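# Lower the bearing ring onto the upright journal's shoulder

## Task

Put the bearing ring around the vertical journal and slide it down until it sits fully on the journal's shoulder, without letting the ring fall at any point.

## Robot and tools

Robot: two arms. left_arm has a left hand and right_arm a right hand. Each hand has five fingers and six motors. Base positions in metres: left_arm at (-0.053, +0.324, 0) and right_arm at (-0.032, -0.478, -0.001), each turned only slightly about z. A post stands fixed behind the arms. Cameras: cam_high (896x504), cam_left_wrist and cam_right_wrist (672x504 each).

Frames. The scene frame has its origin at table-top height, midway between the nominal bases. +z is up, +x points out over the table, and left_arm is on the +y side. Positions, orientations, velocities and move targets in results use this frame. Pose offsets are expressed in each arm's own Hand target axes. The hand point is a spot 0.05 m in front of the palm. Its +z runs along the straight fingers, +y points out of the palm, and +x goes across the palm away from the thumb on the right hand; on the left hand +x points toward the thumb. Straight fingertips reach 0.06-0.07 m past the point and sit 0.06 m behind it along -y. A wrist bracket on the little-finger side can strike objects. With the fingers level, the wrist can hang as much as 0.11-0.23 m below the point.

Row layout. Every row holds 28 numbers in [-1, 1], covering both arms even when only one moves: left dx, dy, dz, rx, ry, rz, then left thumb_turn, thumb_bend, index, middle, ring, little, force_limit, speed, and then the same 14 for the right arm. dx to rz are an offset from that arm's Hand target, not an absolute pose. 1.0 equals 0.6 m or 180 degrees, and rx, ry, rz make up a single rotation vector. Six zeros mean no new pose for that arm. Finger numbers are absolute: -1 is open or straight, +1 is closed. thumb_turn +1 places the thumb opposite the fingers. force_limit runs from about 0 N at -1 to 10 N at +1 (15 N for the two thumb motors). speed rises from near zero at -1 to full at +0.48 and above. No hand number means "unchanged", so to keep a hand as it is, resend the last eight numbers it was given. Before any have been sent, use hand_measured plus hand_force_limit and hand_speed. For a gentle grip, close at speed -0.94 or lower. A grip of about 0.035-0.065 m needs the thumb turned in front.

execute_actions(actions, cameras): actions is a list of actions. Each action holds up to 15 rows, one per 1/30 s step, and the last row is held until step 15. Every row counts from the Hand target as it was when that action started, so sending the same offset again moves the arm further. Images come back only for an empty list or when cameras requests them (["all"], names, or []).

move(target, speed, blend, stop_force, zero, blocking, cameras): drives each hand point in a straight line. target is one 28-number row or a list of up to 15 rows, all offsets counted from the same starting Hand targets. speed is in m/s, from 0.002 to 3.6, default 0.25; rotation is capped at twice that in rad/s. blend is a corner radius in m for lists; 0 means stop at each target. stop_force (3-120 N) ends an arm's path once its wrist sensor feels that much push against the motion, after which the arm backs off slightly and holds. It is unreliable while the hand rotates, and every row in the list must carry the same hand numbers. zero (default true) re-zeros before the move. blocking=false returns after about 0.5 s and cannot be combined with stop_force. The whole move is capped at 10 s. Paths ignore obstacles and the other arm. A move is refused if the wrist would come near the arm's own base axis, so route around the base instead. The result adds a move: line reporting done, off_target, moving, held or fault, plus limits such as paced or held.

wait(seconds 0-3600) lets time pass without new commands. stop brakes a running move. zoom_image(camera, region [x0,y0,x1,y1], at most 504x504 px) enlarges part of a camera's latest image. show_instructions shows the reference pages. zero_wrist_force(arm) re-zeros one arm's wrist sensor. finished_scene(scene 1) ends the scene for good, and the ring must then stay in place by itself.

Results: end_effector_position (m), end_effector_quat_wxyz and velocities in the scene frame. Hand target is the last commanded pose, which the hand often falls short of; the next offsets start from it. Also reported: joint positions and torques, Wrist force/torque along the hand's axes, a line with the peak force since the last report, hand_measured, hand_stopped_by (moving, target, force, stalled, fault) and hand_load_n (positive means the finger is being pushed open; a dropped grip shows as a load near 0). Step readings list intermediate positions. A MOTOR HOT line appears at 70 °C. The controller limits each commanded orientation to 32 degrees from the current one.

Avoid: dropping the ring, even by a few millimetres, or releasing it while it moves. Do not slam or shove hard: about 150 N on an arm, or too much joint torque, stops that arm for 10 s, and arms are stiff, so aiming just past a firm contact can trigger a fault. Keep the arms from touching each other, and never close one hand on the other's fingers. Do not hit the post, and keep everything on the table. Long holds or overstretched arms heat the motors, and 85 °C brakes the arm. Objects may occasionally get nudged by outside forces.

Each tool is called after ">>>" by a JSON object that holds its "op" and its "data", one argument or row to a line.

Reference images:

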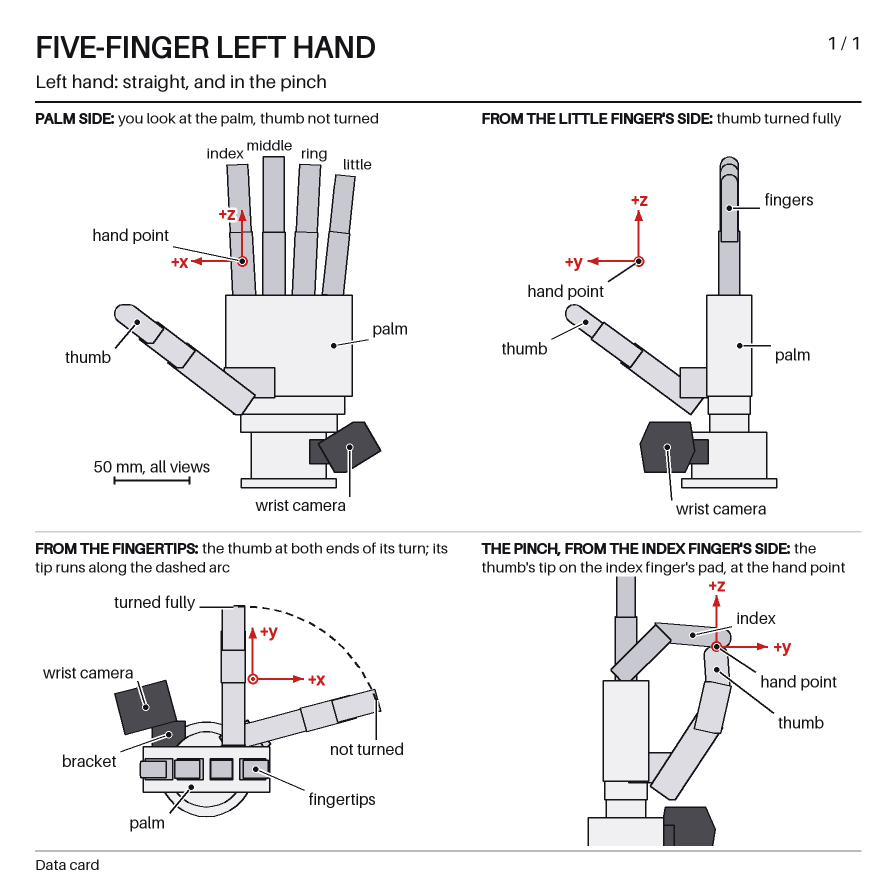

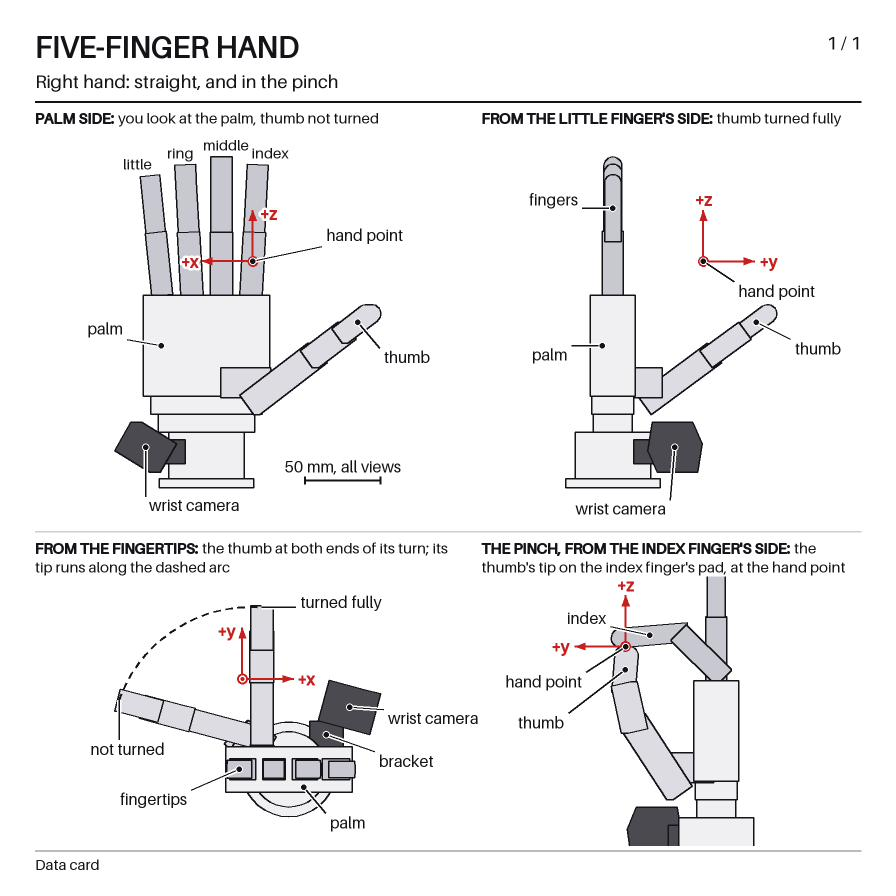

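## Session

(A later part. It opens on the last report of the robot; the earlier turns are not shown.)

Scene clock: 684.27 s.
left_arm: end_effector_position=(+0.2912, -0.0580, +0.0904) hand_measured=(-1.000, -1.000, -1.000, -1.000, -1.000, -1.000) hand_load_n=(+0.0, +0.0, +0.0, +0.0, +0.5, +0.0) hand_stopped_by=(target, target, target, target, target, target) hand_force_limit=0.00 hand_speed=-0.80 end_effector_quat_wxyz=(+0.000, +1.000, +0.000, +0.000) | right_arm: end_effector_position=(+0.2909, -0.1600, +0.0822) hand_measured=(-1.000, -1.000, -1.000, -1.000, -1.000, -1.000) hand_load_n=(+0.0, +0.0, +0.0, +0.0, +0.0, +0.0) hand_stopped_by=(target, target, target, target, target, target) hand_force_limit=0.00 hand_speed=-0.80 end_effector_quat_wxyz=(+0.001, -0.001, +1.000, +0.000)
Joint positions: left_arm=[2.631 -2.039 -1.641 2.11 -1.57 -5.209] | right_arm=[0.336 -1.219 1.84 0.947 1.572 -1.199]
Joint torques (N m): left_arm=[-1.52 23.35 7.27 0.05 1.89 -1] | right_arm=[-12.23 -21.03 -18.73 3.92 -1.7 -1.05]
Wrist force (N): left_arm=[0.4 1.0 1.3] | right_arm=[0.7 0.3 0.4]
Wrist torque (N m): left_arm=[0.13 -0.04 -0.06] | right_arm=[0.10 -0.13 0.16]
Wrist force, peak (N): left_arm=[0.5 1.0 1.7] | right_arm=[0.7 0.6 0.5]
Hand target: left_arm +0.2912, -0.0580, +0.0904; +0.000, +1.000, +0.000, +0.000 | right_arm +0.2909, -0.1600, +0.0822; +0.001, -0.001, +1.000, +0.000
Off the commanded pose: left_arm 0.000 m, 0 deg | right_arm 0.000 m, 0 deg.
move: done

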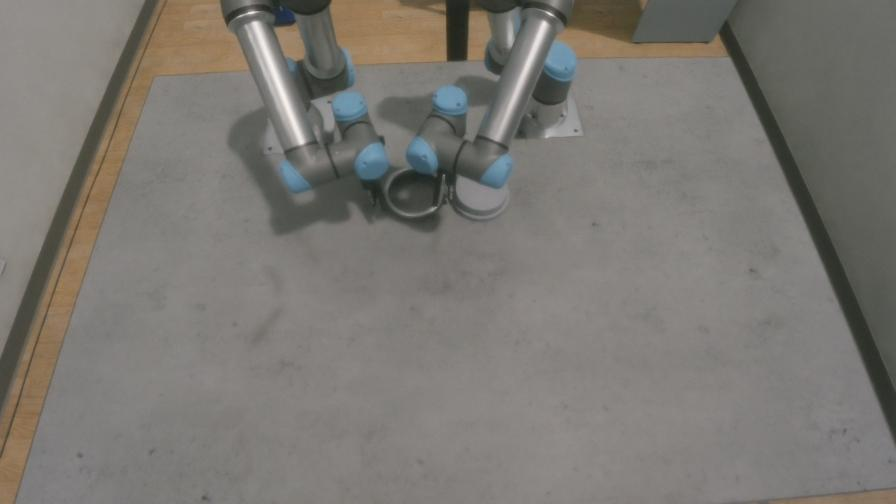

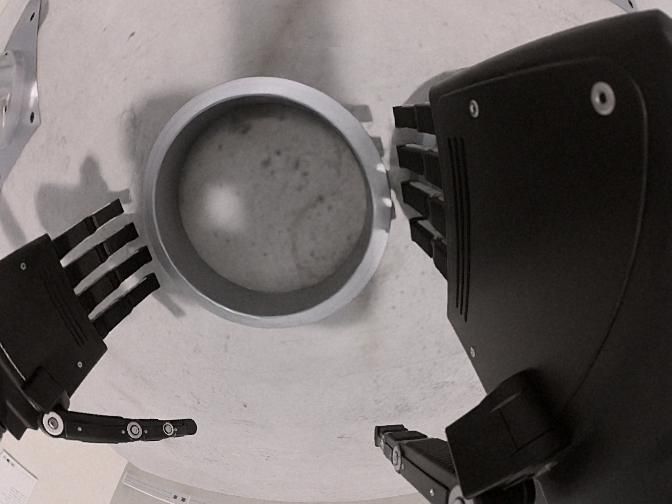

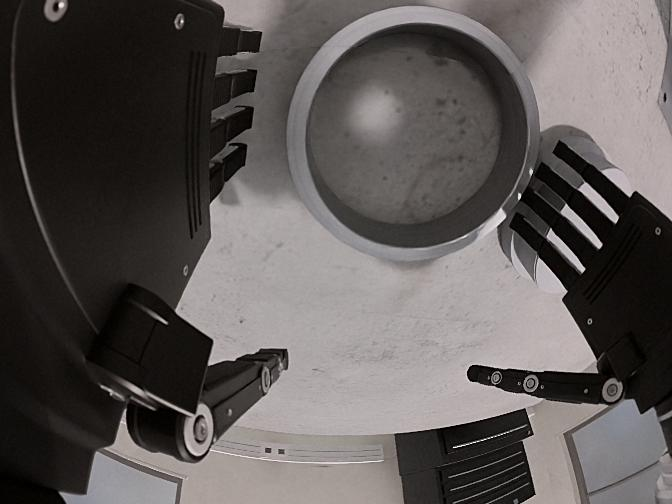

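>>> {"op": "move", "data": {
  "target": [0,0,0.009,0,0,0,-1,-1,-1,-1,-1,-1,0,-0.8,0,0,0,0,0,0,-1,-1,-1,-1,-1,-1,0,-0.8],
  "cameras": [],
  "speed": 0.008,
  "stop_force": 3
}}

>>> {"op": "execute_actions", "data": {
  "actions": [
    [[0,0,0,0,0,0,-1,-1,-0.6,-0.6,-0.6,-0.6,-0.9,-0.94,0,0,0,0,0,0,-1,-1,-1,-1,-1,-1,-0.85,-0.94]],
    [[0,0,0,0,0,0,-1,-1,-0.6,-0.6,-0.6,-0.6,-0.9,-0.94,0,0,0,0,0,0,-1,-1,-1,-1,-1,-1,-0.85,-0.94]],
    [[0,0,0,0,0,0,-1,-1,-0.6,-0.6,-0.6,-0.6,-0.9,-0.94,0,0,0,0,0,0,-1,-1,-1,-1,-1,-1,-0.85,-0.94]],
    [[0,0,0,0,0,0,-1,-1,-0.6,-0.6,-0.6,-0.6,-0.9,-0.94,0,0,0,0,0,0,-1,-1,-1,-1,-1,-1,-0.85,-0.94]]
  ],
  "cameras": ["cam_left_wrist","cam_right_wrist"]
}}

Scene clock: 703.40 s.
left_arm: end_effector_position=(+0.2912, -0.0580, +0.0850) hand_measured=(-1.000, -1.000, -1.000, -1.000, -1.000, -1.000) hand_load_n=(+0.0, +0.0, +0.0, +0.0, +0.0, +0.5) hand_stopped_by=(target, target, target, target, target, target) hand_force_limit=0.00 hand_speed=-0.80 end_effector_quat_wxyz=(+0.000, +1.000, +0.000, +0.000) | right_arm: end_effector_position=(+0.2909, -0.1600, +0.0822) hand_measured=(-1.000, -1.000, -1.000, -1.000, -1.000, -1.000) hand_load_n=(+0.0, +0.0, +0.0, +0.0, +0.0, +0.0) hand_stopped_by=(target, target, target, target, target, target) hand_force_limit=0.00 hand_speed=-0.80 end_effector_quat_wxyz=(+0.001, -0.001, +1.000, +0.000)
Joint positions: left_arm=[2.631 -2.046 -1.647 2.122 -1.57 -5.209] | right_arm=[0.336 -1.219 1.84 0.947 1.572 -1.199]
Joint torques (N m): left_arm=[-9.44 24.57 7.26 0.3 1.65 -0.79] | right_arm=[-12.71 -21.05 -18.71 3.87 -1.74 -1.1]
Wrist force (N): left_arm=[0.4 1.0 1.5] | right_arm=[0.8 0.1 0.2]
Wrist torque (N m): left_arm=[0.11 -0.03 -0.06] | right_arm=[0.09 -0.15 0.16]
Wrist force, peak (N): left_arm=[0.5 1.4 1.8] | right_arm=[0.8 0.5 0.7]
Hand target: left_arm +0.2912, -0.0580, +0.0850; +0.000, +1.000, +0.000, +0.000 | right_arm +0.2909, -0.1600, +0.0822; +0.001, -0.001, +1.000, +0.000
Off the commanded pose: left_arm 0.000 m, 0 deg | right_arm 0.000 m, 0 deg.
move: done

Scene clock: 705.60 s.
left_arm: end_effector_position=(+0.2912, -0.0580, +0.0850) hand_measured=(-1.000, -1.000, -0.792, -0.842, -0.826, -0.684) hand_load_n=(+0.0, +0.0, +0.5, +0.0, +1.0, +0.5) hand_stopped_by=(target, target, force, force, force, force) hand_force_limit=-0.90 hand_speed=-0.94 end_effector_quat_wxyz=(+0.000, +1.000, +0.000, +0.000) | right_arm: end_effector_position=(+0.2909, -0.1600, +0.0822) hand_measured=(-1.000, -1.000, -1.000, -1.000, -1.000, -1.000) hand_load_n=(+0.0, +0.0, +0.0, +0.0, +0.0, +0.0) hand_stopped_by=(target, target, target, target, target, target) hand_force_limit=-0.85 hand_speed=-0.94 end_effector_quat_wxyz=(+0.001, -0.001, +1.000, +0.000)
Joint positions: left_arm=[2.631 -2.046 -1.647 2.122 -1.57 -5.209] | right_arm=[0.336 -1.219 1.84 0.947 1.572 -1.199]
Joint torques (N m): left_arm=[-9.05 25.47 8.87 -0.05 1.73 -0.89] | right_arm=[-12.42 -21.04 -18.68 3.7 -1.85 -1.02]
Wrist force (N): left_arm=[-0.2 -2.1 1.7] | right_arm=[0.6 0.2 0.4]
Wrist torque (N m): left_arm=[0.00 0.00 0.03] | right_arm=[0.09 -0.13 0.15]
Wrist force, peak (N): left_arm=[-0.1 -2.3 1.7] | right_arm=[1.1 0.0 0.4]
Hand target: left_arm +0.2912, -0.0580, +0.0850; +0.000, +1.000, +0.000, +0.000 | right_arm +0.2909, -0.1600, +0.0822; +0.001, -0.001, +1.000, +0.000
Off the commanded pose: left_arm 0.000 m, 0 deg | right_arm 0.000 m, 0 deg.
Step readings (end_effector_position of left_arm | right_arm):
0: (+0.2912, -0.0580, +0.0850) | (+0.2909, -0.1600, +0.0822)
1: (+0.2912, -0.0580, +0.0850) | (+0.2909, -0.1600, +0.0822)
2: (+0.2912, -0.0580, +0.0850) | (+0.2909, -0.1600, +0.0822)
4: (+0.2912, -0.0580, +0.0850) | (+0.2909, -0.1600, +0.0822)
8: (+0.2912, -0.0580, +0.0850) | (+0.2909, -0.1600, +0.0822)
15: (+0.2912, -0.0580, +0.0850) | (+0.2909, -0.1600, +0.0822)
16: (+0.2912, -0.0580, +0.0850) | (+0.2909, -0.1600, +0.0822)
17: (+0.2912, -0.0580, +0.0850) | (+0.2909, -0.1600, +0.0822)
19: (+0.2912, -0.0580, +0.0850) | (+0.2909, -0.1600, +0.0822)
23: (+0.2912, -0.0580, +0.0850) | (+0.2909, -0.1600, +0.0822)
30: (+0.2912, -0.0580, +0.0850) | (+0.2909, -0.1600, +0.0822)
31: (+0.2912, -0.0580, +0.0850) | (+0.2909, -0.1600, +0.0822)
32: (+0.2912, -0.0580, +0.0850) | (+0.2909, -0.1600, +0.0822)
34: (+0.2912, -0.0580, +0.0850) | (+0.2909, -0.1600, +0.0822)
38: (+0.2912, -0.0580, +0.0850) | (+0.2909, -0.1600, +0.0822)
45: (+0.2912, -0.0580, +0.0850) | (+0.2909, -0.1600, +0.0822)
46: (+0.2912, -0.0580, +0.0850) | (+0.2909, -0.1600, +0.0822)
47: (+0.2912, -0.0580, +0.0850) | (+0.2909, -0.1600, +0.0822)
49: (+0.2912, -0.0580, +0.0850) | (+0.2909, -0.1600, +0.0822)
53: (+0.2912, -0.0580, +0.0850) | (+0.2909, -0.1600, +0.0822)
60: (+0.2912, -0.0580, +0.0850) | (+0.2909, -0.1600, +0.0822)

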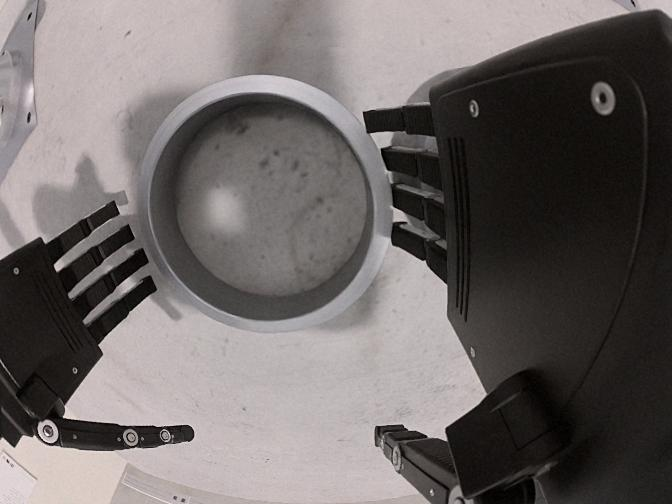

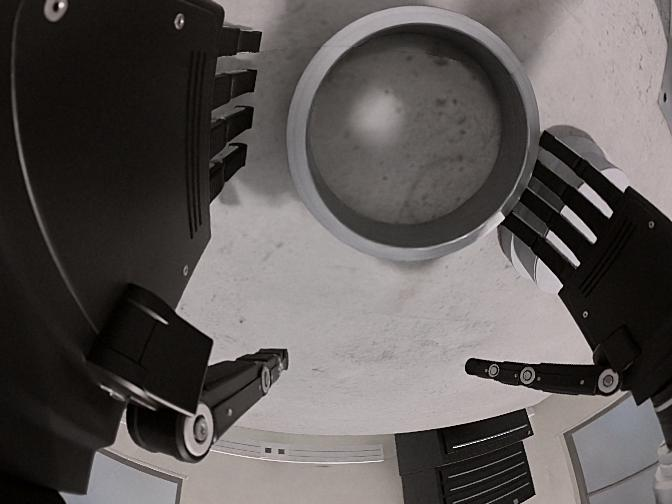

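>>> {"op": "execute_actions", "data": {
  "actions": [
    [[0,0,0,0,0,0,-1,-1,-1,-1,-1,-1,-0.9,-0.8,0,0,0,0,0,0,-1,-1,-1,-1,-1,-1,-0.85,-0.94]],
    [[0,0,0,0,0,0,-1,-1,-1,-1,-1,-1,-0.9,-0.8,0,0,0,0,0,0,-1,-1,-1,-1,-1,-1,-0.85,-0.94]]
  ],
  "cameras": []
}}

>>> {"op": "move", "data": {
  "target": [0,0.0117,0,0,0,0,-1,-1,-1,-1,-1,-1,-0.9,-0.8,0,0.0367,0,0,0,0,-1,-1,-1,-1,-1,-1,-0.85,-0.94],
  "cameras": ["all"],
  "speed": 0.01,
  "stop_force": 3
}}

Scene clock: 725.80 s.
left_arm: end_effector_position=(+0.2912, -0.0580, +0.0850) hand_measured=(-1.000, -1.000, -1.000, -1.000, -1.000, -1.000) hand_load_n=(+0.0, +0.0, +0.0, +0.0, +0.0, +0.0) hand_stopped_by=(target, target, target, target, target, target) hand_force_limit=-0.90 hand_speed=-0.80 end_effector_quat_wxyz=(+0.000, +1.000, +0.000, +0.000) | right_arm: end_effector_position=(+0.2909, -0.1600, +0.0822) hand_measured=(-1.000, -1.000, -1.000, -1.000, -1.000, -1.000) hand_load_n=(+0.0, +0.0, +0.0, +0.0, +0.0, +0.0) hand_stopped_by=(target, target, target, target, target, target) hand_force_limit=-0.85 hand_speed=-0.94 end_effector_quat_wxyz=(+0.001, -0.001, +1.000, +0.000)
Joint positions: left_arm=[2.631 -2.046 -1.647 2.122 -1.57 -5.209] | right_arm=[0.336 -1.219 1.84 0.947 1.572 -1.199]
Joint torques (N m): left_arm=[-7.8 28.36 16.83 -0.08 1.71 -0.7] | right_arm=[-12.01 -21.85 -18.25 3.81 -1.68 -0.93]
Wrist force (N): left_arm=[0.5 1.1 1.5] | right_arm=[0.6 0.4 0.3]
Wrist torque (N m): left_arm=[0.14 -0.05 -0.06] | right_arm=[0.12 -0.12 0.16]
Wrist force, peak (N): left_arm=[-0.3 -2.2 2.1] | right_arm=[1.0 0.4 0.6]
Hand target: left_arm +0.2912, -0.0580, +0.0850; +0.000, +1.000, +0.000, +0.000 | right_arm +0.2909, -0.1600, +0.0822; +0.001, -0.001, +1.000, +0.000
Off the commanded pose: left_arm 0.000 m, 0 deg | right_arm 0.000 m, 0 deg.
Step readings (end_effector_position of left_arm | right_arm):
0: (+0.2912, -0.0580, +0.0850) | (+0.2909, -0.1600, +0.0822)
1: (+0.2912, -0.0580, +0.0850) | (+0.2909, -0.1600, +0.0822)
2: (+0.2912, -0.0580, +0.0850) | (+0.2909, -0.1600, +0.0822)
4: (+0.2912, -0.0580, +0.0850) | (+0.2909, -0.1600, +0.0822)
8: (+0.2912, -0.0580, +0.0850) | (+0.2909, -0.1600, +0.0822)
15: (+0.2912, -0.0580, +0.0850) | (+0.2909, -0.1600, +0.0822)
16: (+0.2912, -0.0580, +0.0850) | (+0.2909, -0.1600, +0.0822)
17: (+0.2912, -0.0580, +0.0850) | (+0.2909, -0.1600, +0.0822)
19: (+0.2912, -0.0580, +0.0850) | (+0.2909, -0.1600, +0.0822)
23: (+0.2912, -0.0580, +0.0850) | (+0.2909, -0.1600, +0.0822)
30: (+0.2912, -0.0580, +0.0850) | (+0.2909, -0.1600, +0.0822)

Scene clock: 728.60 s.
left_arm: end_effector_position=(+0.2912, -0.0641, +0.0850) hand_measured=(-1.000, -1.000, -1.000, -1.000, -1.000, -1.000) hand_load_n=(+0.0, -0.5, +0.0, +0.0, +0.0, +0.0) hand_stopped_by=(target, target, target, target, target, target) hand_force_limit=-0.90 hand_speed=-0.80 end_effector_quat_wxyz=(+0.000, +1.000, +0.000, +0.000) | right_arm: end_effector_position=(+0.2909, -0.1429, +0.0822) hand_measured=(-1.000, -1.000, -1.000, -1.000, -1.000, -1.000) hand_load_n=(+0.0, +0.0, -0.5, +0.0, +0.0, +0.0) hand_stopped_by=(target, target, target, target, target, target) hand_force_limit=-0.85 hand_speed=-0.94 end_effector_quat_wxyz=(+0.001, -0.001, +1.000, +0.000)
Joint positions: left_arm=[2.619 -2.055 -1.633 2.117 -1.57 -5.221] | right_arm=[0.378 -1.194 1.804 0.959 1.572 -1.156]
Joint torques (N m): left_arm=[-9.92 24.28 19.31 -4.96 1.48 -1.46] | right_arm=[-12.03 -32.95 -6.39 0.82 1.16 -1.17]
Wrist force (N): left_arm=[0.4 1.0 1.6] | right_arm=[0.6 0.3 0.4]
Wrist torque (N m): left_arm=[0.11 -0.04 0.02] | right_arm=[0.11 -0.12 0.15]
Wrist force, peak (N): left_arm=[0.4 0.8 1.8] | right_arm=[1.0 0.2 0.6]
Hand target: left_arm +0.2912, -0.0641, +0.0850; +0.000, +1.000, +0.000, +0.000 (not the last commanded pose) | right_arm +0.2909, -0.1429, +0.0822; +0.001, -0.001, +1.000, +0.000 (not the last commanded pose)
Off the commanded pose: left_arm 0.001 m, 0 deg | right_arm 0.005 m, 0 deg.
move: held (right_arm; a check stopped the path); limits=held
pose unreachable (right arm): on one or more control steps of this call, first in action 0 (counted from 0), this arm could not follow its commanded pose, so it was not sent that pose on those steps. It may still have moved: this result reports where it is.
cause: moving toward the commanded pose would bring a part of the arm too close to another arm (a part of this arm just beyond joint 4 (wrist 1) and a part of the left arm just beyond its joint 4 (wrist 1), along the way the arms are being sent, or toward where that arm still pushes).

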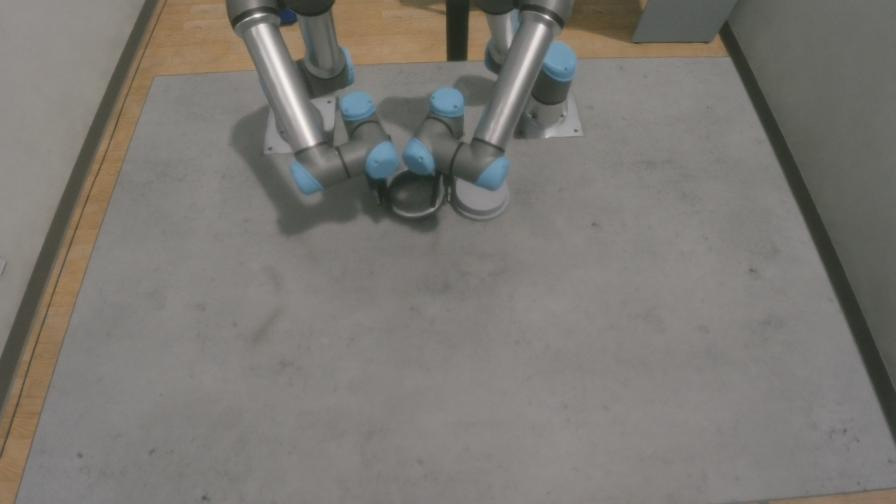

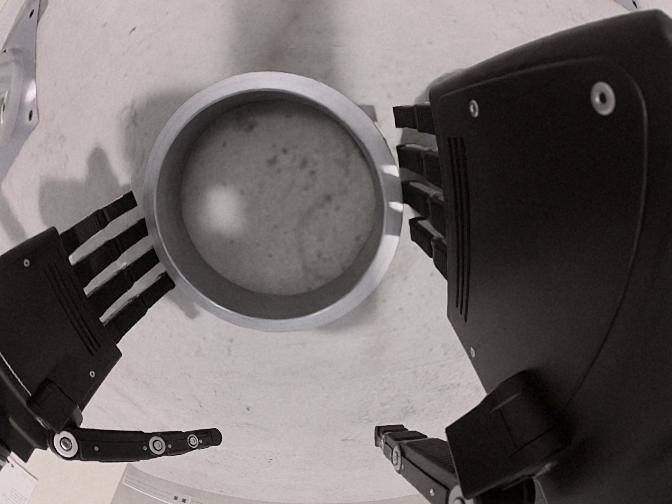

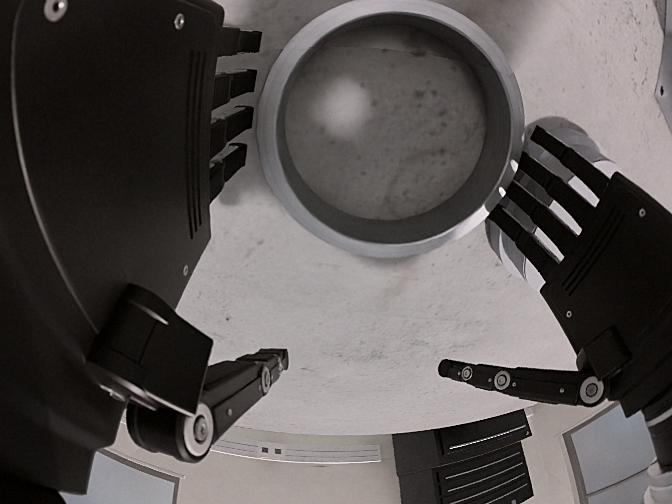

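>>> {"op": "move", "data": {
  "target": [0,-0.0383,-0.026,-0.1111,0,0,-1,-1,-1,-1,-1,-1,-0.9,-0.8,0,-0.0318,-0.0307,-0.1111,0,0,-1,-1,-1,-1,-1,-1,-0.85,-0.94],
  "cameras": ["all"],
  "speed": 0.03
}}

Scene clock: 783.97 s.
left_arm: end_effector_position=(+0.2912, -0.0411, +0.1006) hand_measured=(-1.000, -1.000, -1.000, -1.000, -1.000, -1.000) hand_load_n=(+0.0, +0.0, +0.0, +0.0, +0.0, +0.0) hand_stopped_by=(target, target, target, target, target, target) hand_force_limit=-0.90 hand_speed=-0.80 end_effector_quat_wxyz=(+0.174, +0.985, +0.000, +0.000) | right_arm: end_effector_position=(+0.2909, -0.1619, +0.1006) hand_measured=(-1.000, -1.000, -1.000, -1.000, -1.000, -1.000) hand_load_n=(+0.0, +0.0, +0.0, -0.5, +0.0, +0.0) hand_stopped_by=(target, target, target, target, target, target) hand_force_limit=-0.85 hand_speed=-0.94 end_effector_quat_wxyz=(+0.001, -0.001, +0.985, +0.173)
Joint positions: left_arm=[2.864 -1.925 -1.865 2.314 -1.234 -4.992] | right_arm=[0.096 -1.305 2.003 0.823 1.226 -1.431]
Joint torques (N m): left_arm=[11.3 33.58 5.42 0.27 2.76 1.33] | right_arm=[-13.77 -28.68 -5.52 0.78 -2.35 -0.83]
Wrist force (N): left_arm=[0.8 1.0 1.4] | right_arm=[1.5 -0.5 0.4]
Wrist torque (N m): left_arm=[0.10 -0.07 -0.10] | right_arm=[-0.05 -0.25 0.17]
Wrist force, peak (N): left_arm=[0.6 1.0 1.7] | right_arm=[1.6 -0.7 0.4]
Hand target: left_arm +0.2912, -0.0411, +0.1006; +0.174, +0.985, +0.000, +0.000 | right_arm +0.2909, -0.1619, +0.1006; +0.001, -0.001, +0.985, +0.173
Off the commanded pose: left_arm 0.000 m, 0 deg | right_arm 0.000 m, 0 deg.
move: done

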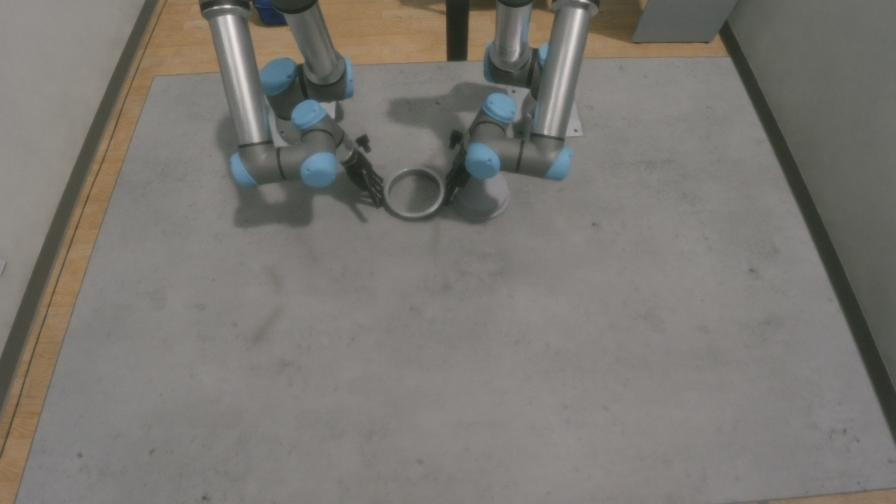

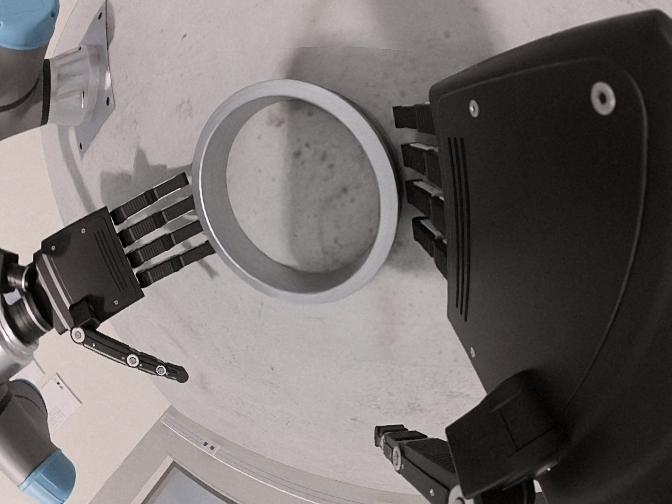

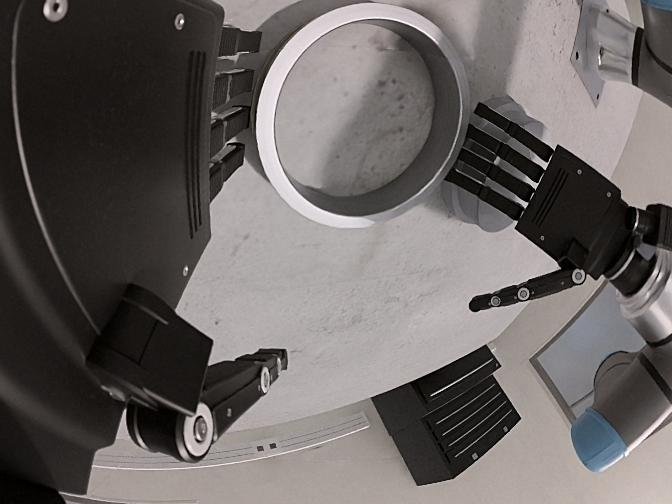

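>>> {"op": "zoom_image", "data": {
  "camera": "cam_left_wrist",
  "region": [110, 60, 470, 320]
}}

>>> {"op": "zoom_image", "data": {
  "camera": "cam_right_wrist",
  "region": [200, 0, 600, 260]
}}

Scaled by 1.400 from the camera's image (finer frame: 960x720).

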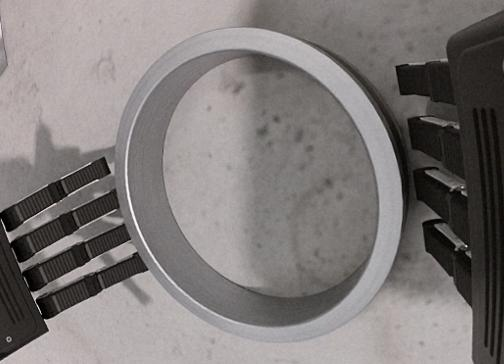

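Scaled by 1.260 from the camera's image (finer frame: 960x720).

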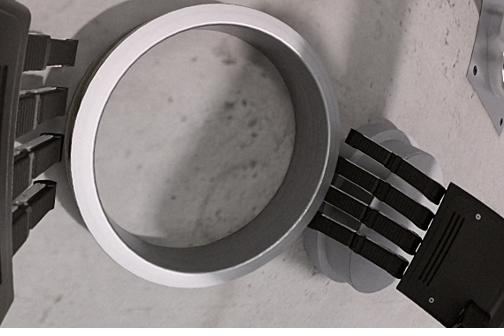

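>>> {"op": "zero_wrist_force", "data": {
  "arm": "left_arm"
}}

>>> {"op": "zero_wrist_force", "data": {
  "arm": "right_arm"
}}

>>> {"op": "execute_actions", "data": {
  "actions": [
    [[0,0,0,0,0,0,-1,-1,-0.5,-0.5,-0.5,-0.5,-0.7,-0.94,0,0,0,0,0,0,-1,-1,-0.5,-0.5,-0.5,-0.5,-0.7,-0.94]],
    [[0,0,0,0,0,0,-1,-1,-0.5,-0.5,-0.5,-0.5,-0.7,-0.94,0,0,0,0,0,0,-1,-1,-0.5,-0.5,-0.5,-0.5,-0.7,-0.94]],
    [[0,0,0,0,0,0,-1,-1,-0.5,-0.5,-0.5,-0.5,-0.7,-0.94,0,0,0,0,0,0,-1,-1,-0.5,-0.5,-0.5,-0.5,-0.7,-0.94]],
    [[0,0,0,0,0,0,-1,-1,-0.5,-0.5,-0.5,-0.5,-0.7,-0.94,0,0,0,0,0,0,-1,-1,-0.5,-0.5,-0.5,-0.5,-0.7,-0.94]]
  ],
  "cameras": ["cam_left_wrist","cam_right_wrist"]
}}

Wrist force sensor zeroed.

Wrist force sensor zeroed.

Scene clock: 804.43 s.
left_arm: end_effector_position=(+0.2912, -0.0411, +0.1006) hand_measured=(-1.000, -1.000, -0.860, -0.922, -0.900, -0.500) hand_load_n=(+0.0, +0.0, +1.5, +2.0, +2.0, +0.0) hand_stopped_by=(target, target, force, force, force, target) hand_force_limit=-0.70 hand_speed=-0.94 end_effector_quat_wxyz=(+0.174, +0.985, +0.000, +0.000) | right_arm: end_effector_position=(+0.2909, -0.1619, +0.1006) hand_measured=(-1.000, -1.000, -0.882, -0.944, -0.934, -0.500) hand_load_n=(+0.0, +0.0, +1.5, +2.0, +1.5, +0.0) hand_stopped_by=(target, target, force, force, force, target) hand_force_limit=-0.70 hand_speed=-0.94 end_effector_quat_wxyz=(+0.001, -0.001, +0.985, +0.173)
Joint positions: left_arm=[2.864 -1.925 -1.865 2.314 -1.234 -4.992] | right_arm=[0.095 -1.305 2.003 0.823 1.226 -1.431]
Joint torques (N m): left_arm=[1.14 34.21 16.15 0.26 2.55 1.3] | right_arm=[-3.85 -27.44 -13.38 1.05 -2.29 -1.2]
Wrist force (N, zeroed by zero_wrist_force): left_arm=[-0.4 -6.2 0.1] | right_arm=[-0.1 -5.9 0.4]
Wrist torque (N m, zeroed by zero_wrist_force): left_arm=[-0.08 0.03 0.14] | right_arm=[-0.11 0.00 -0.15]
Wrist force, peak (N, zeroed by zero_wrist_force): left_arm=[-0.4 -6.2 0.1] | right_arm=[0.0 -6.2 0.7]
Hand target: left_arm +0.2912, -0.0411, +0.1006; +0.174, +0.985, +0.000, +0.000 | right_arm +0.2909, -0.1619, +0.1006; +0.001, -0.001, +0.985, +0.173
Off the commanded pose: left_arm 0.000 m, 0 deg | right_arm 0.000 m, 0 deg.
Step readings (end_effector_position of left_arm | right_arm):
0: (+0.2912, -0.0411, +0.1006) | (+0.2909, -0.1619, +0.1006)
1: (+0.2912, -0.0411, +0.1006) | (+0.2909, -0.1619, +0.1006)
2: (+0.2912, -0.0411, +0.1006) | (+0.2909, -0.1619, +0.1006)
4: (+0.2912, -0.0411, +0.1006) | (+0.2909, -0.1619, +0.1006)
8: (+0.2912, -0.0411, +0.1006) | (+0.2909, -0.1619, +0.1006)
15: (+0.2912, -0.0411, +0.1006) | (+0.2909, -0.1619, +0.1006)
16: (+0.2912, -0.0411, +0.1006) | (+0.2909, -0.1619, +0.1006)
17: (+0.2912, -0.0411, +0.1006) | (+0.2909, -0.1619, +0.1006)
19: (+0.2912, -0.0411, +0.1006) | (+0.2909, -0.1619, +0.1006)
23: (+0.2912, -0.0411, +0.1006) | (+0.2909, -0.1619, +0.1006)
30: (+0.2912, -0.0411, +0.1006) | (+0.2909, -0.1619, +0.1006)
31: (+0.2912, -0.0411, +0.1006) | (+0.2909, -0.1619, +0.1006)
32: (+0.2912, -0.0411, +0.1006) | (+0.2909, -0.1619, +0.1006)
34: (+0.2912, -0.0411, +0.1006) | (+0.2909, -0.1619, +0.1006)
38: (+0.2912, -0.0411, +0.1006) | (+0.2909, -0.1619, +0.1006)
45: (+0.2912, -0.0411, +0.1006) | (+0.2909, -0.1619, +0.1006)
46: (+0.2912, -0.0411, +0.1006) | (+0.2909, -0.1619, +0.1006)
47: (+0.2912, -0.0411, +0.1006) | (+0.2909, -0.1619, +0.1006)
49: (+0.2912, -0.0411, +0.1006) | (+0.2909, -0.1619, +0.1006)
53: (+0.2912, -0.0411, +0.1006) | (+0.2909, -0.1619, +0.1006)
60: (+0.2912, -0.0411, +0.1006) | (+0.2909, -0.1619, +0.1006)

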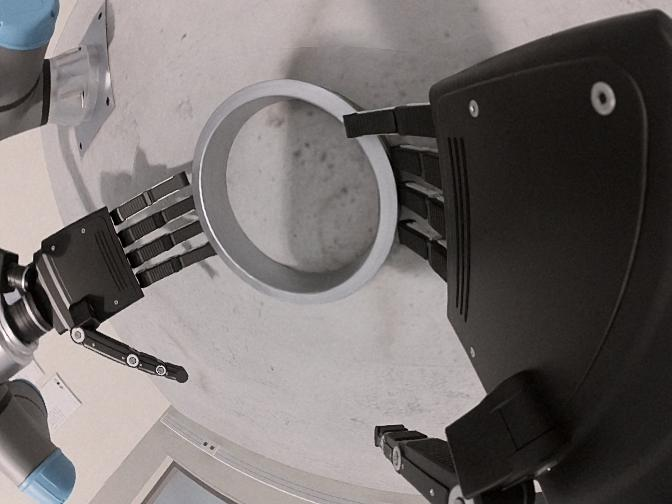

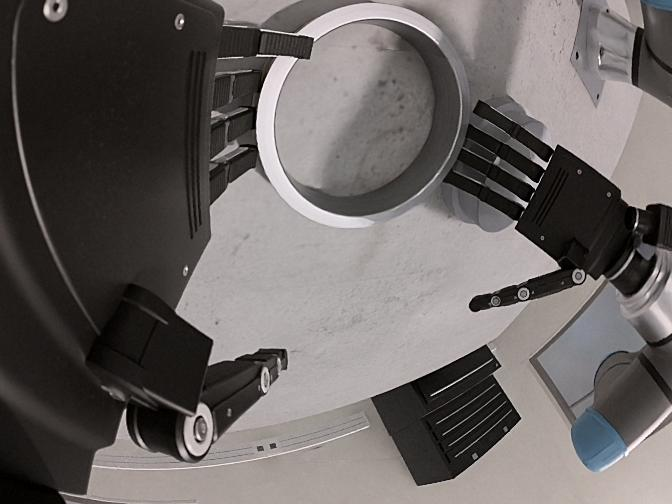

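>>> {"op": "execute_actions", "data": {
  "actions": [
    [[0,0,0,0,0,0,-1,-1,-0.5,-0.5,-0.5,-1,-0.7,-0.8,0,0,0,0,0,0,-1,-1,-0.5,-0.5,-0.5,-1,-0.7,-0.8]],
    [[0,0,0,0,0,0,-1,-1,-0.5,-0.5,-0.5,-1,-0.7,-0.8,0,0,0,0,0,0,-1,-1,-0.5,-0.5,-0.5,-1,-0.7,-0.8]],
    [[0,0,0,0,0,0,-1,-1,-0.4,-0.4,-0.4,-1,0,-0.94,0,0,0,0,0,0,-1,-1,-0.4,-0.4,-0.4,-1,0,-0.94]],
    [[0,0,0,0,0,0,-1,-1,-0.4,-0.4,-0.4,-1,0,-0.94,0,0,0,0,0,0,-1,-1,-0.4,-0.4,-0.4,-1,0,-0.94]],
    [[0,0,0,0,0,0,-1,-1,-0.4,-0.4,-0.4,-1,0,-0.94,0,0,0,0,0,0,-1,-1,-0.4,-0.4,-0.4,-1,0,-0.94]]
  ],
  "cameras": ["cam_left_wrist","cam_right_wrist"]
}}

Scene clock: 821.97 s.
left_arm: end_effector_position=(+0.2912, -0.0411, +0.1006) hand_measured=(-1.000, -1.000, -0.840, -0.906, -0.880, -1.000) hand_load_n=(+0.0, +0.0, +5.5, +5.5, +5.5, +0.0) hand_stopped_by=(target, target, force, force, force, target) hand_force_limit=0.00 hand_speed=-0.94 end_effector_quat_wxyz=(+0.174, +0.985, +0.000, +0.000) | right_arm: end_effector_position=(+0.2909, -0.1619, +0.1006) hand_measured=(-1.000, -1.000, -0.862, -0.936, -0.918, -1.000) hand_load_n=(+0.0, -0.5, +6.0, +4.0, +5.5, +0.0) hand_stopped_by=(target, target, force, force, force, target) hand_force_limit=0.00 hand_speed=-0.94 end_effector_quat_wxyz=(+0.001, -0.001, +0.985, +0.173)
Joint positions: left_arm=[2.864 -1.925 -1.865 2.314 -1.234 -4.992] | right_arm=[0.095 -1.305 2.003 0.823 1.226 -1.431]
Joint torques (N m): left_arm=[-9.27 33.84 18.46 0.19 2.41 0.74] | right_arm=[12.78 -26.2 -14.69 1.56 -5.88 -1.13]
Wrist force (N, zeroed by zero_wrist_force): left_arm=[-0.6 -16.1 0.7] | right_arm=[-0.9 -16.4 0.6]
Wrist torque (N m, zeroed by zero_wrist_force): left_arm=[0.24 0.05 0.36] | right_arm=[0.02 0.04 -0.41]
Wrist force, peak (N, zeroed by zero_wrist_force): left_arm=[-0.7 -16.5 0.6] | right_arm=[-0.8 -17.0 0.3]
Hand target: left_arm +0.2912, -0.0411, +0.1006; +0.174, +0.985, +0.000, +0.000 | right_arm +0.2909, -0.1619, +0.1006; +0.001, -0.001, +0.985, +0.173
Off the commanded pose: left_arm 0.000 m, 0 deg | right_arm 0.000 m, 0 deg.
Step readings (end_effector_position of left_arm | right_arm):
0: (+0.2912, -0.0411, +0.1006) | (+0.2909, -0.1619, +0.1006)
1: (+0.2912, -0.0411, +0.1006) | (+0.2909, -0.1619, +0.1006)
2: (+0.2912, -0.0411, +0.1006) | (+0.2909, -0.1619, +0.1006)
4: (+0.2912, -0.0411, +0.1006) | (+0.2909, -0.1619, +0.1006)
8: (+0.2912, -0.0411, +0.1006) | (+0.2909, -0.1619, +0.1006)
15: (+0.2912, -0.0411, +0.1006) | (+0.2909, -0.1619, +0.1006)
16: (+0.2912, -0.0411, +0.1006) | (+0.2909, -0.1619, +0.1006)
17: (+0.2912, -0.0411, +0.1006) | (+0.2909, -0.1619, +0.1006)
19: (+0.2912, -0.0411, +0.1006) | (+0.2909, -0.1619, +0.1006)
23: (+0.2912, -0.0411, +0.1006) | (+0.2909, -0.1619, +0.1006)
30: (+0.2912, -0.0411, +0.1006) | (+0.2909, -0.1619, +0.1006)
31: (+0.2912, -0.0411, +0.1006) | (+0.2909, -0.1619, +0.1006)
32: (+0.2912, -0.0411, +0.1006) | (+0.2909, -0.1619, +0.1006)
34: (+0.2912, -0.0411, +0.1006) | (+0.2909, -0.1619, +0.1006)
38: (+0.2912, -0.0411, +0.1006) | (+0.2909, -0.1620, +0.1006)
45: (+0.2912, -0.0411, +0.1006) | (+0.2909, -0.1620, +0.1006)
46: (+0.2912, -0.0411, +0.1006) | (+0.2909, -0.1620, +0.1006)
47: (+0.2912, -0.0411, +0.1006) | (+0.2909, -0.1620, +0.1006)
49: (+0.2912, -0.0411, +0.1006) | (+0.2909, -0.1620, +0.1006)
53: (+0.2912, -0.0411, +0.1006) | (+0.2909, -0.1620, +0.1006)
60: (+0.2912, -0.0411, +0.1006) | (+0.2909, -0.1620, +0.1006)
61: (+0.2912, -0.0411, +0.1006) | (+0.2909, -0.1620, +0.1006)
62: (+0.2912, -0.0411, +0.1006) | (+0.2909, -0.1620, +0.1006)
64: (+0.2912, -0.0411, +0.1006) | (+0.2909, -0.1620, +0.1006)
68: (+0.2912, -0.0411, +0.1006) | (+0.2909, -0.1620, +0.1006)
75: (+0.2912, -0.0411, +0.1006) | (+0.2909, -0.1619, +0.1006)

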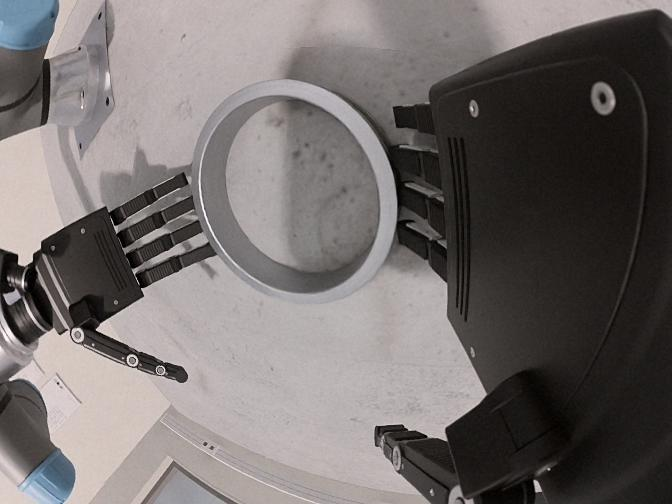

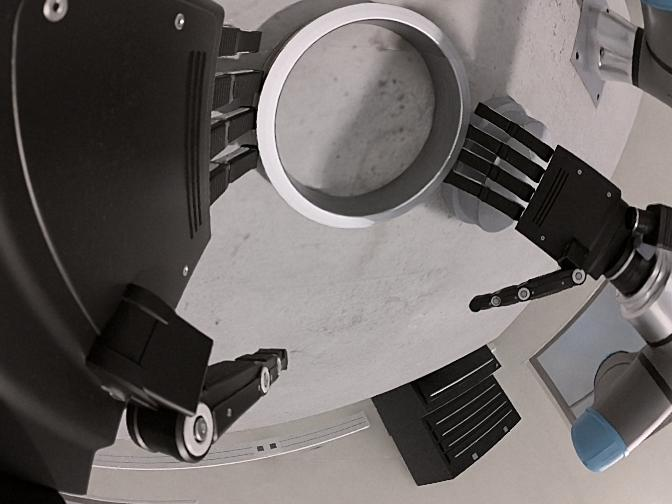

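>>> {"op": "move", "data": {
  "target": [0,0.00114,-0.00313,0,0,0,-1,-1,-0.4,-0.4,-0.4,-1,0,-0.94,0,0.00114,-0.00313,0,0,0,-1,-1,-0.4,-0.4,-0.4,-1,0,-0.94],
  "cameras": ["cam_left_wrist","cam_right_wrist"],
  "speed": 0.005
}}

Scene clock: 830.37 s.
left_arm: end_effector_position=(+0.2912, -0.0411, +0.1025) hand_measured=(-1.000, -1.000, -0.840, -0.908, -0.880, -1.000) hand_load_n=(+0.0, +0.0, +5.5, +8.0, +6.0, +0.0) hand_stopped_by=(target, target, force, force, force, target) hand_force_limit=0.00 hand_speed=-0.94 end_effector_quat_wxyz=(+0.174, +0.985, +0.000, +0.000) | right_arm: end_effector_position=(+0.2909, -0.1619, +0.1025) hand_measured=(-1.000, -1.000, -0.862, -0.936, -0.918, -1.000) hand_load_n=(+0.0, +0.0, +5.5, +7.0, +5.5, +0.0) hand_stopped_by=(target, target, force, force, force, target) hand_force_limit=0.00 hand_speed=-0.94 end_effector_quat_wxyz=(+0.001, -0.001, +0.985, +0.173)
Joint positions: left_arm=[2.864 -1.922 -1.863 2.309 -1.234 -4.992] | right_arm=[0.095 -1.309 2.001 0.828 1.226 -1.431]
Joint torques (N m): left_arm=[-10.96 36.55 23.97 -4.44 2.65 0.27] | right_arm=[14.7 -31.89 -19.84 3.84 -5.86 -0.72]
Wrist force (N, zeroed by zero_wrist_force): left_arm=[-0.7 -18.6 1.1] | right_arm=[-0.5 -19.7 1.7]
Wrist torque (N m, zeroed by zero_wrist_force): left_arm=[0.21 0.09 0.43] | right_arm=[-0.09 -0.03 -0.49]
Wrist force, peak (N, zeroed by zero_wrist_force): left_arm=[-0.6 -18.8 1.2] | right_arm=[-0.5 -19.7 1.7]
Hand target: left_arm +0.2912, -0.0411, +0.1026; +0.174, +0.985, +0.000, +0.000 | right_arm +0.2909, -0.1619, +0.1026; +0.001, -0.001, +0.985, +0.173
Off the commanded pose: left_arm 0.000 m, 0 deg | right_arm 0.000 m, 0 deg.
move: done

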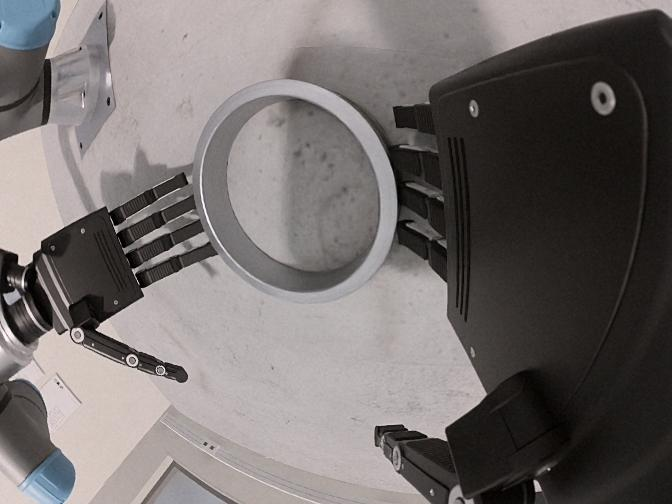

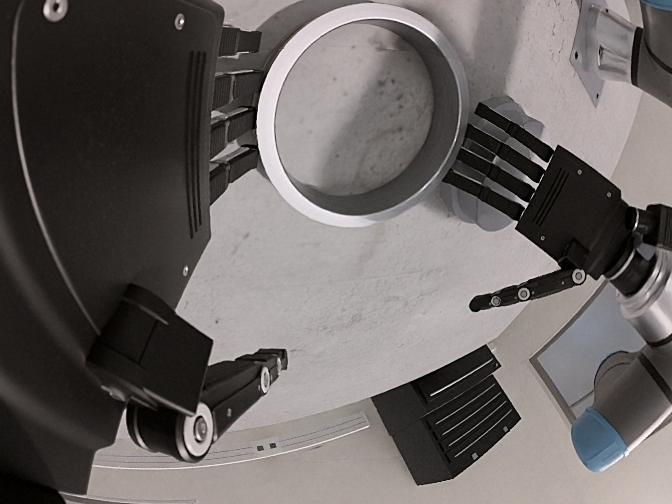

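>>> {"op": "move", "data": {
  "target": [0,0.00285,-0.00783,0,0,0,-1,-1,-0.4,-0.4,-0.4,-1,0,-0.94,0,0.00285,-0.00783,0,0,0,-1,-1,-0.4,-0.4,-0.4,-1,0,-0.94],
  "cameras": ["all"],
  "speed": 0.005
}}

>>> {"op": "zoom_image", "data": {
  "camera": "cam_high",
  "region": [340, 120, 560, 240]
}}

>>> {"op": "zoom_image", "data": {
  "camera": "cam_left_wrist",
  "region": [110, 60, 470, 320]
}}

Scene clock: 846.27 s.
left_arm: end_effector_position=(+0.2912, -0.0411, +0.1075) hand_measured=(-1.000, -1.000, -0.838, -0.908, -0.880, -1.000) hand_load_n=(+0.5, +0.0, +1.5, +12.0, +5.5, +0.0) hand_stopped_by=(target, target, force, force, force, target) hand_force_limit=0.00 hand_speed=-0.94 end_effector_quat_wxyz=(+0.174, +0.985, +0.000, +0.000) | right_arm: end_effector_position=(+0.2909, -0.1619, +0.1075) hand_measured=(-1.000, -1.000, -0.862, -0.936, -0.918, -1.000) hand_load_n=(+0.0, +0.0, +4.5, +9.0, +5.5, +0.0) hand_stopped_by=(target, target, force, force, force, target) hand_force_limit=0.00 hand_speed=-0.94 end_effector_quat_wxyz=(+0.001, -0.001, +0.985, +0.173)
Joint positions: left_arm=[2.864 -1.914 -1.858 2.297 -1.234 -4.992] | right_arm=[0.096 -1.317 1.995 0.842 1.226 -1.431]
Joint torques (N m): left_arm=[-8.54 35.03 21.62 -3.61 2.71 0.29] | right_arm=[15.76 -29.86 -20.55 3.87 -5.61 0.3]
Wrist force (N, zeroed by zero_wrist_force): left_arm=[-0.5 -17.8 -3.1] | right_arm=[-0.6 -19.9 1.3]
Wrist torque (N m, zeroed by zero_wrist_force): left_arm=[0.58 -0.05 0.45] | right_arm=[0.12 -0.03 -0.51]
Wrist force, peak (N, zeroed by zero_wrist_force): left_arm=[0.0 -20.1 0.0] | right_arm=[-0.6 -21.8 1.2]
Hand target: left_arm +0.2912, -0.0411, +0.1076; +0.174, +0.985, +0.000, +0.000 | right_arm +0.2909, -0.1619, +0.1076; +0.001, -0.001, +0.985, +0.173
Off the commanded pose: left_arm 0.000 m, 0 deg | right_arm 0.000 m, 0 deg.
move: done

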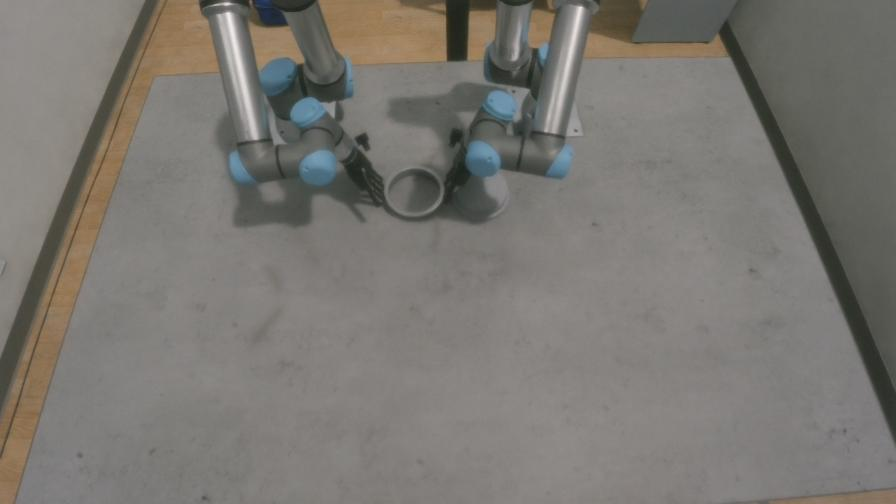

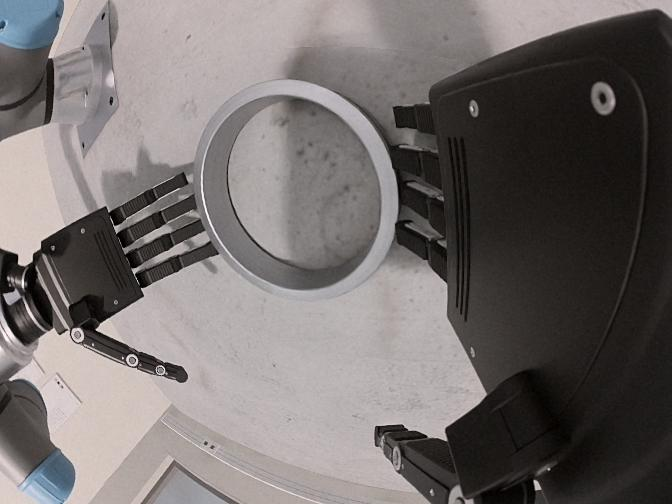

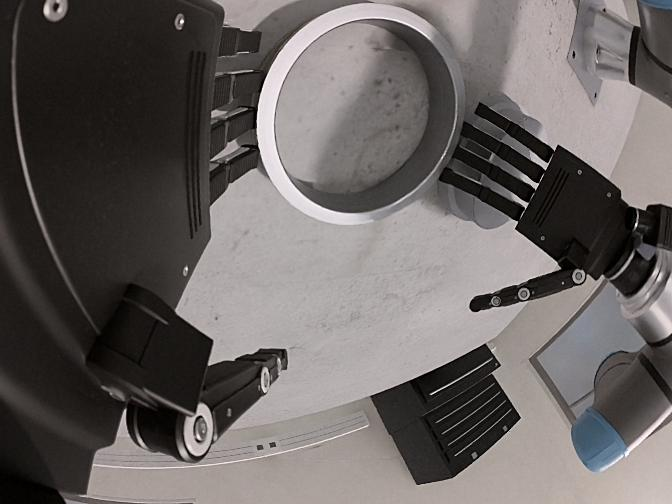

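Scaled by 2.291 from the camera's image (finer frame: 1280x720).

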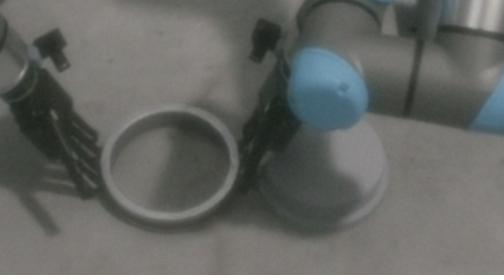

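Scaled by 1.400 from the camera's image (finer frame: 960x720).

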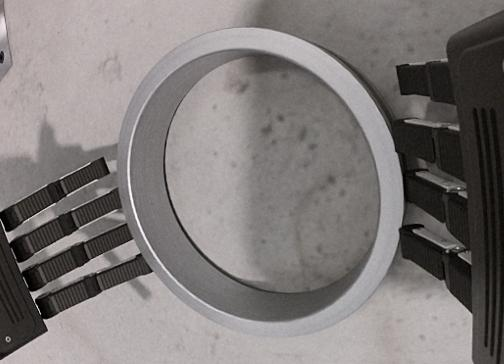

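>>> {"op": "zoom_image", "data": {
  "camera": "cam_right_wrist",
  "region": [380, 40, 580, 240]
}}

>>> {"op": "zoom_image", "data": {
  "camera": "cam_left_wrist",
  "region": [340, 60, 480, 320]
}}

>>> {"op": "zoom_image", "data": {
  "camera": "cam_left_wrist",
  "region": [110, 100, 310, 320]
}}

Scaled by 2.520 from the camera's image (finer frame: 960x720).

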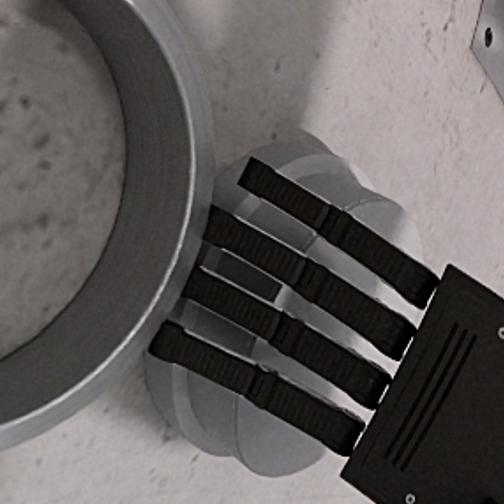

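Scaled by 1.938 from the camera's image (finer frame: 960x720).

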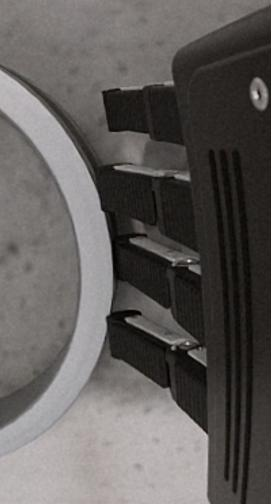

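Scaled by 2.291 from the camera's image (finer frame: 960x720).

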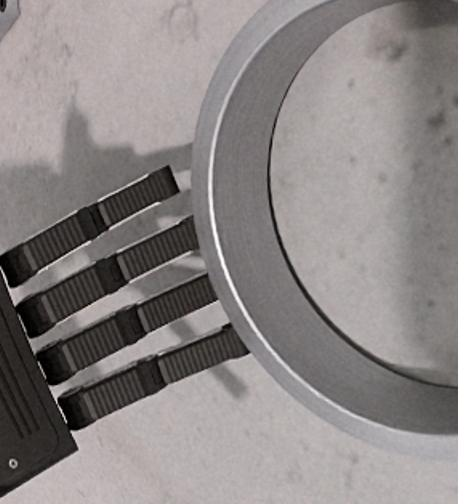

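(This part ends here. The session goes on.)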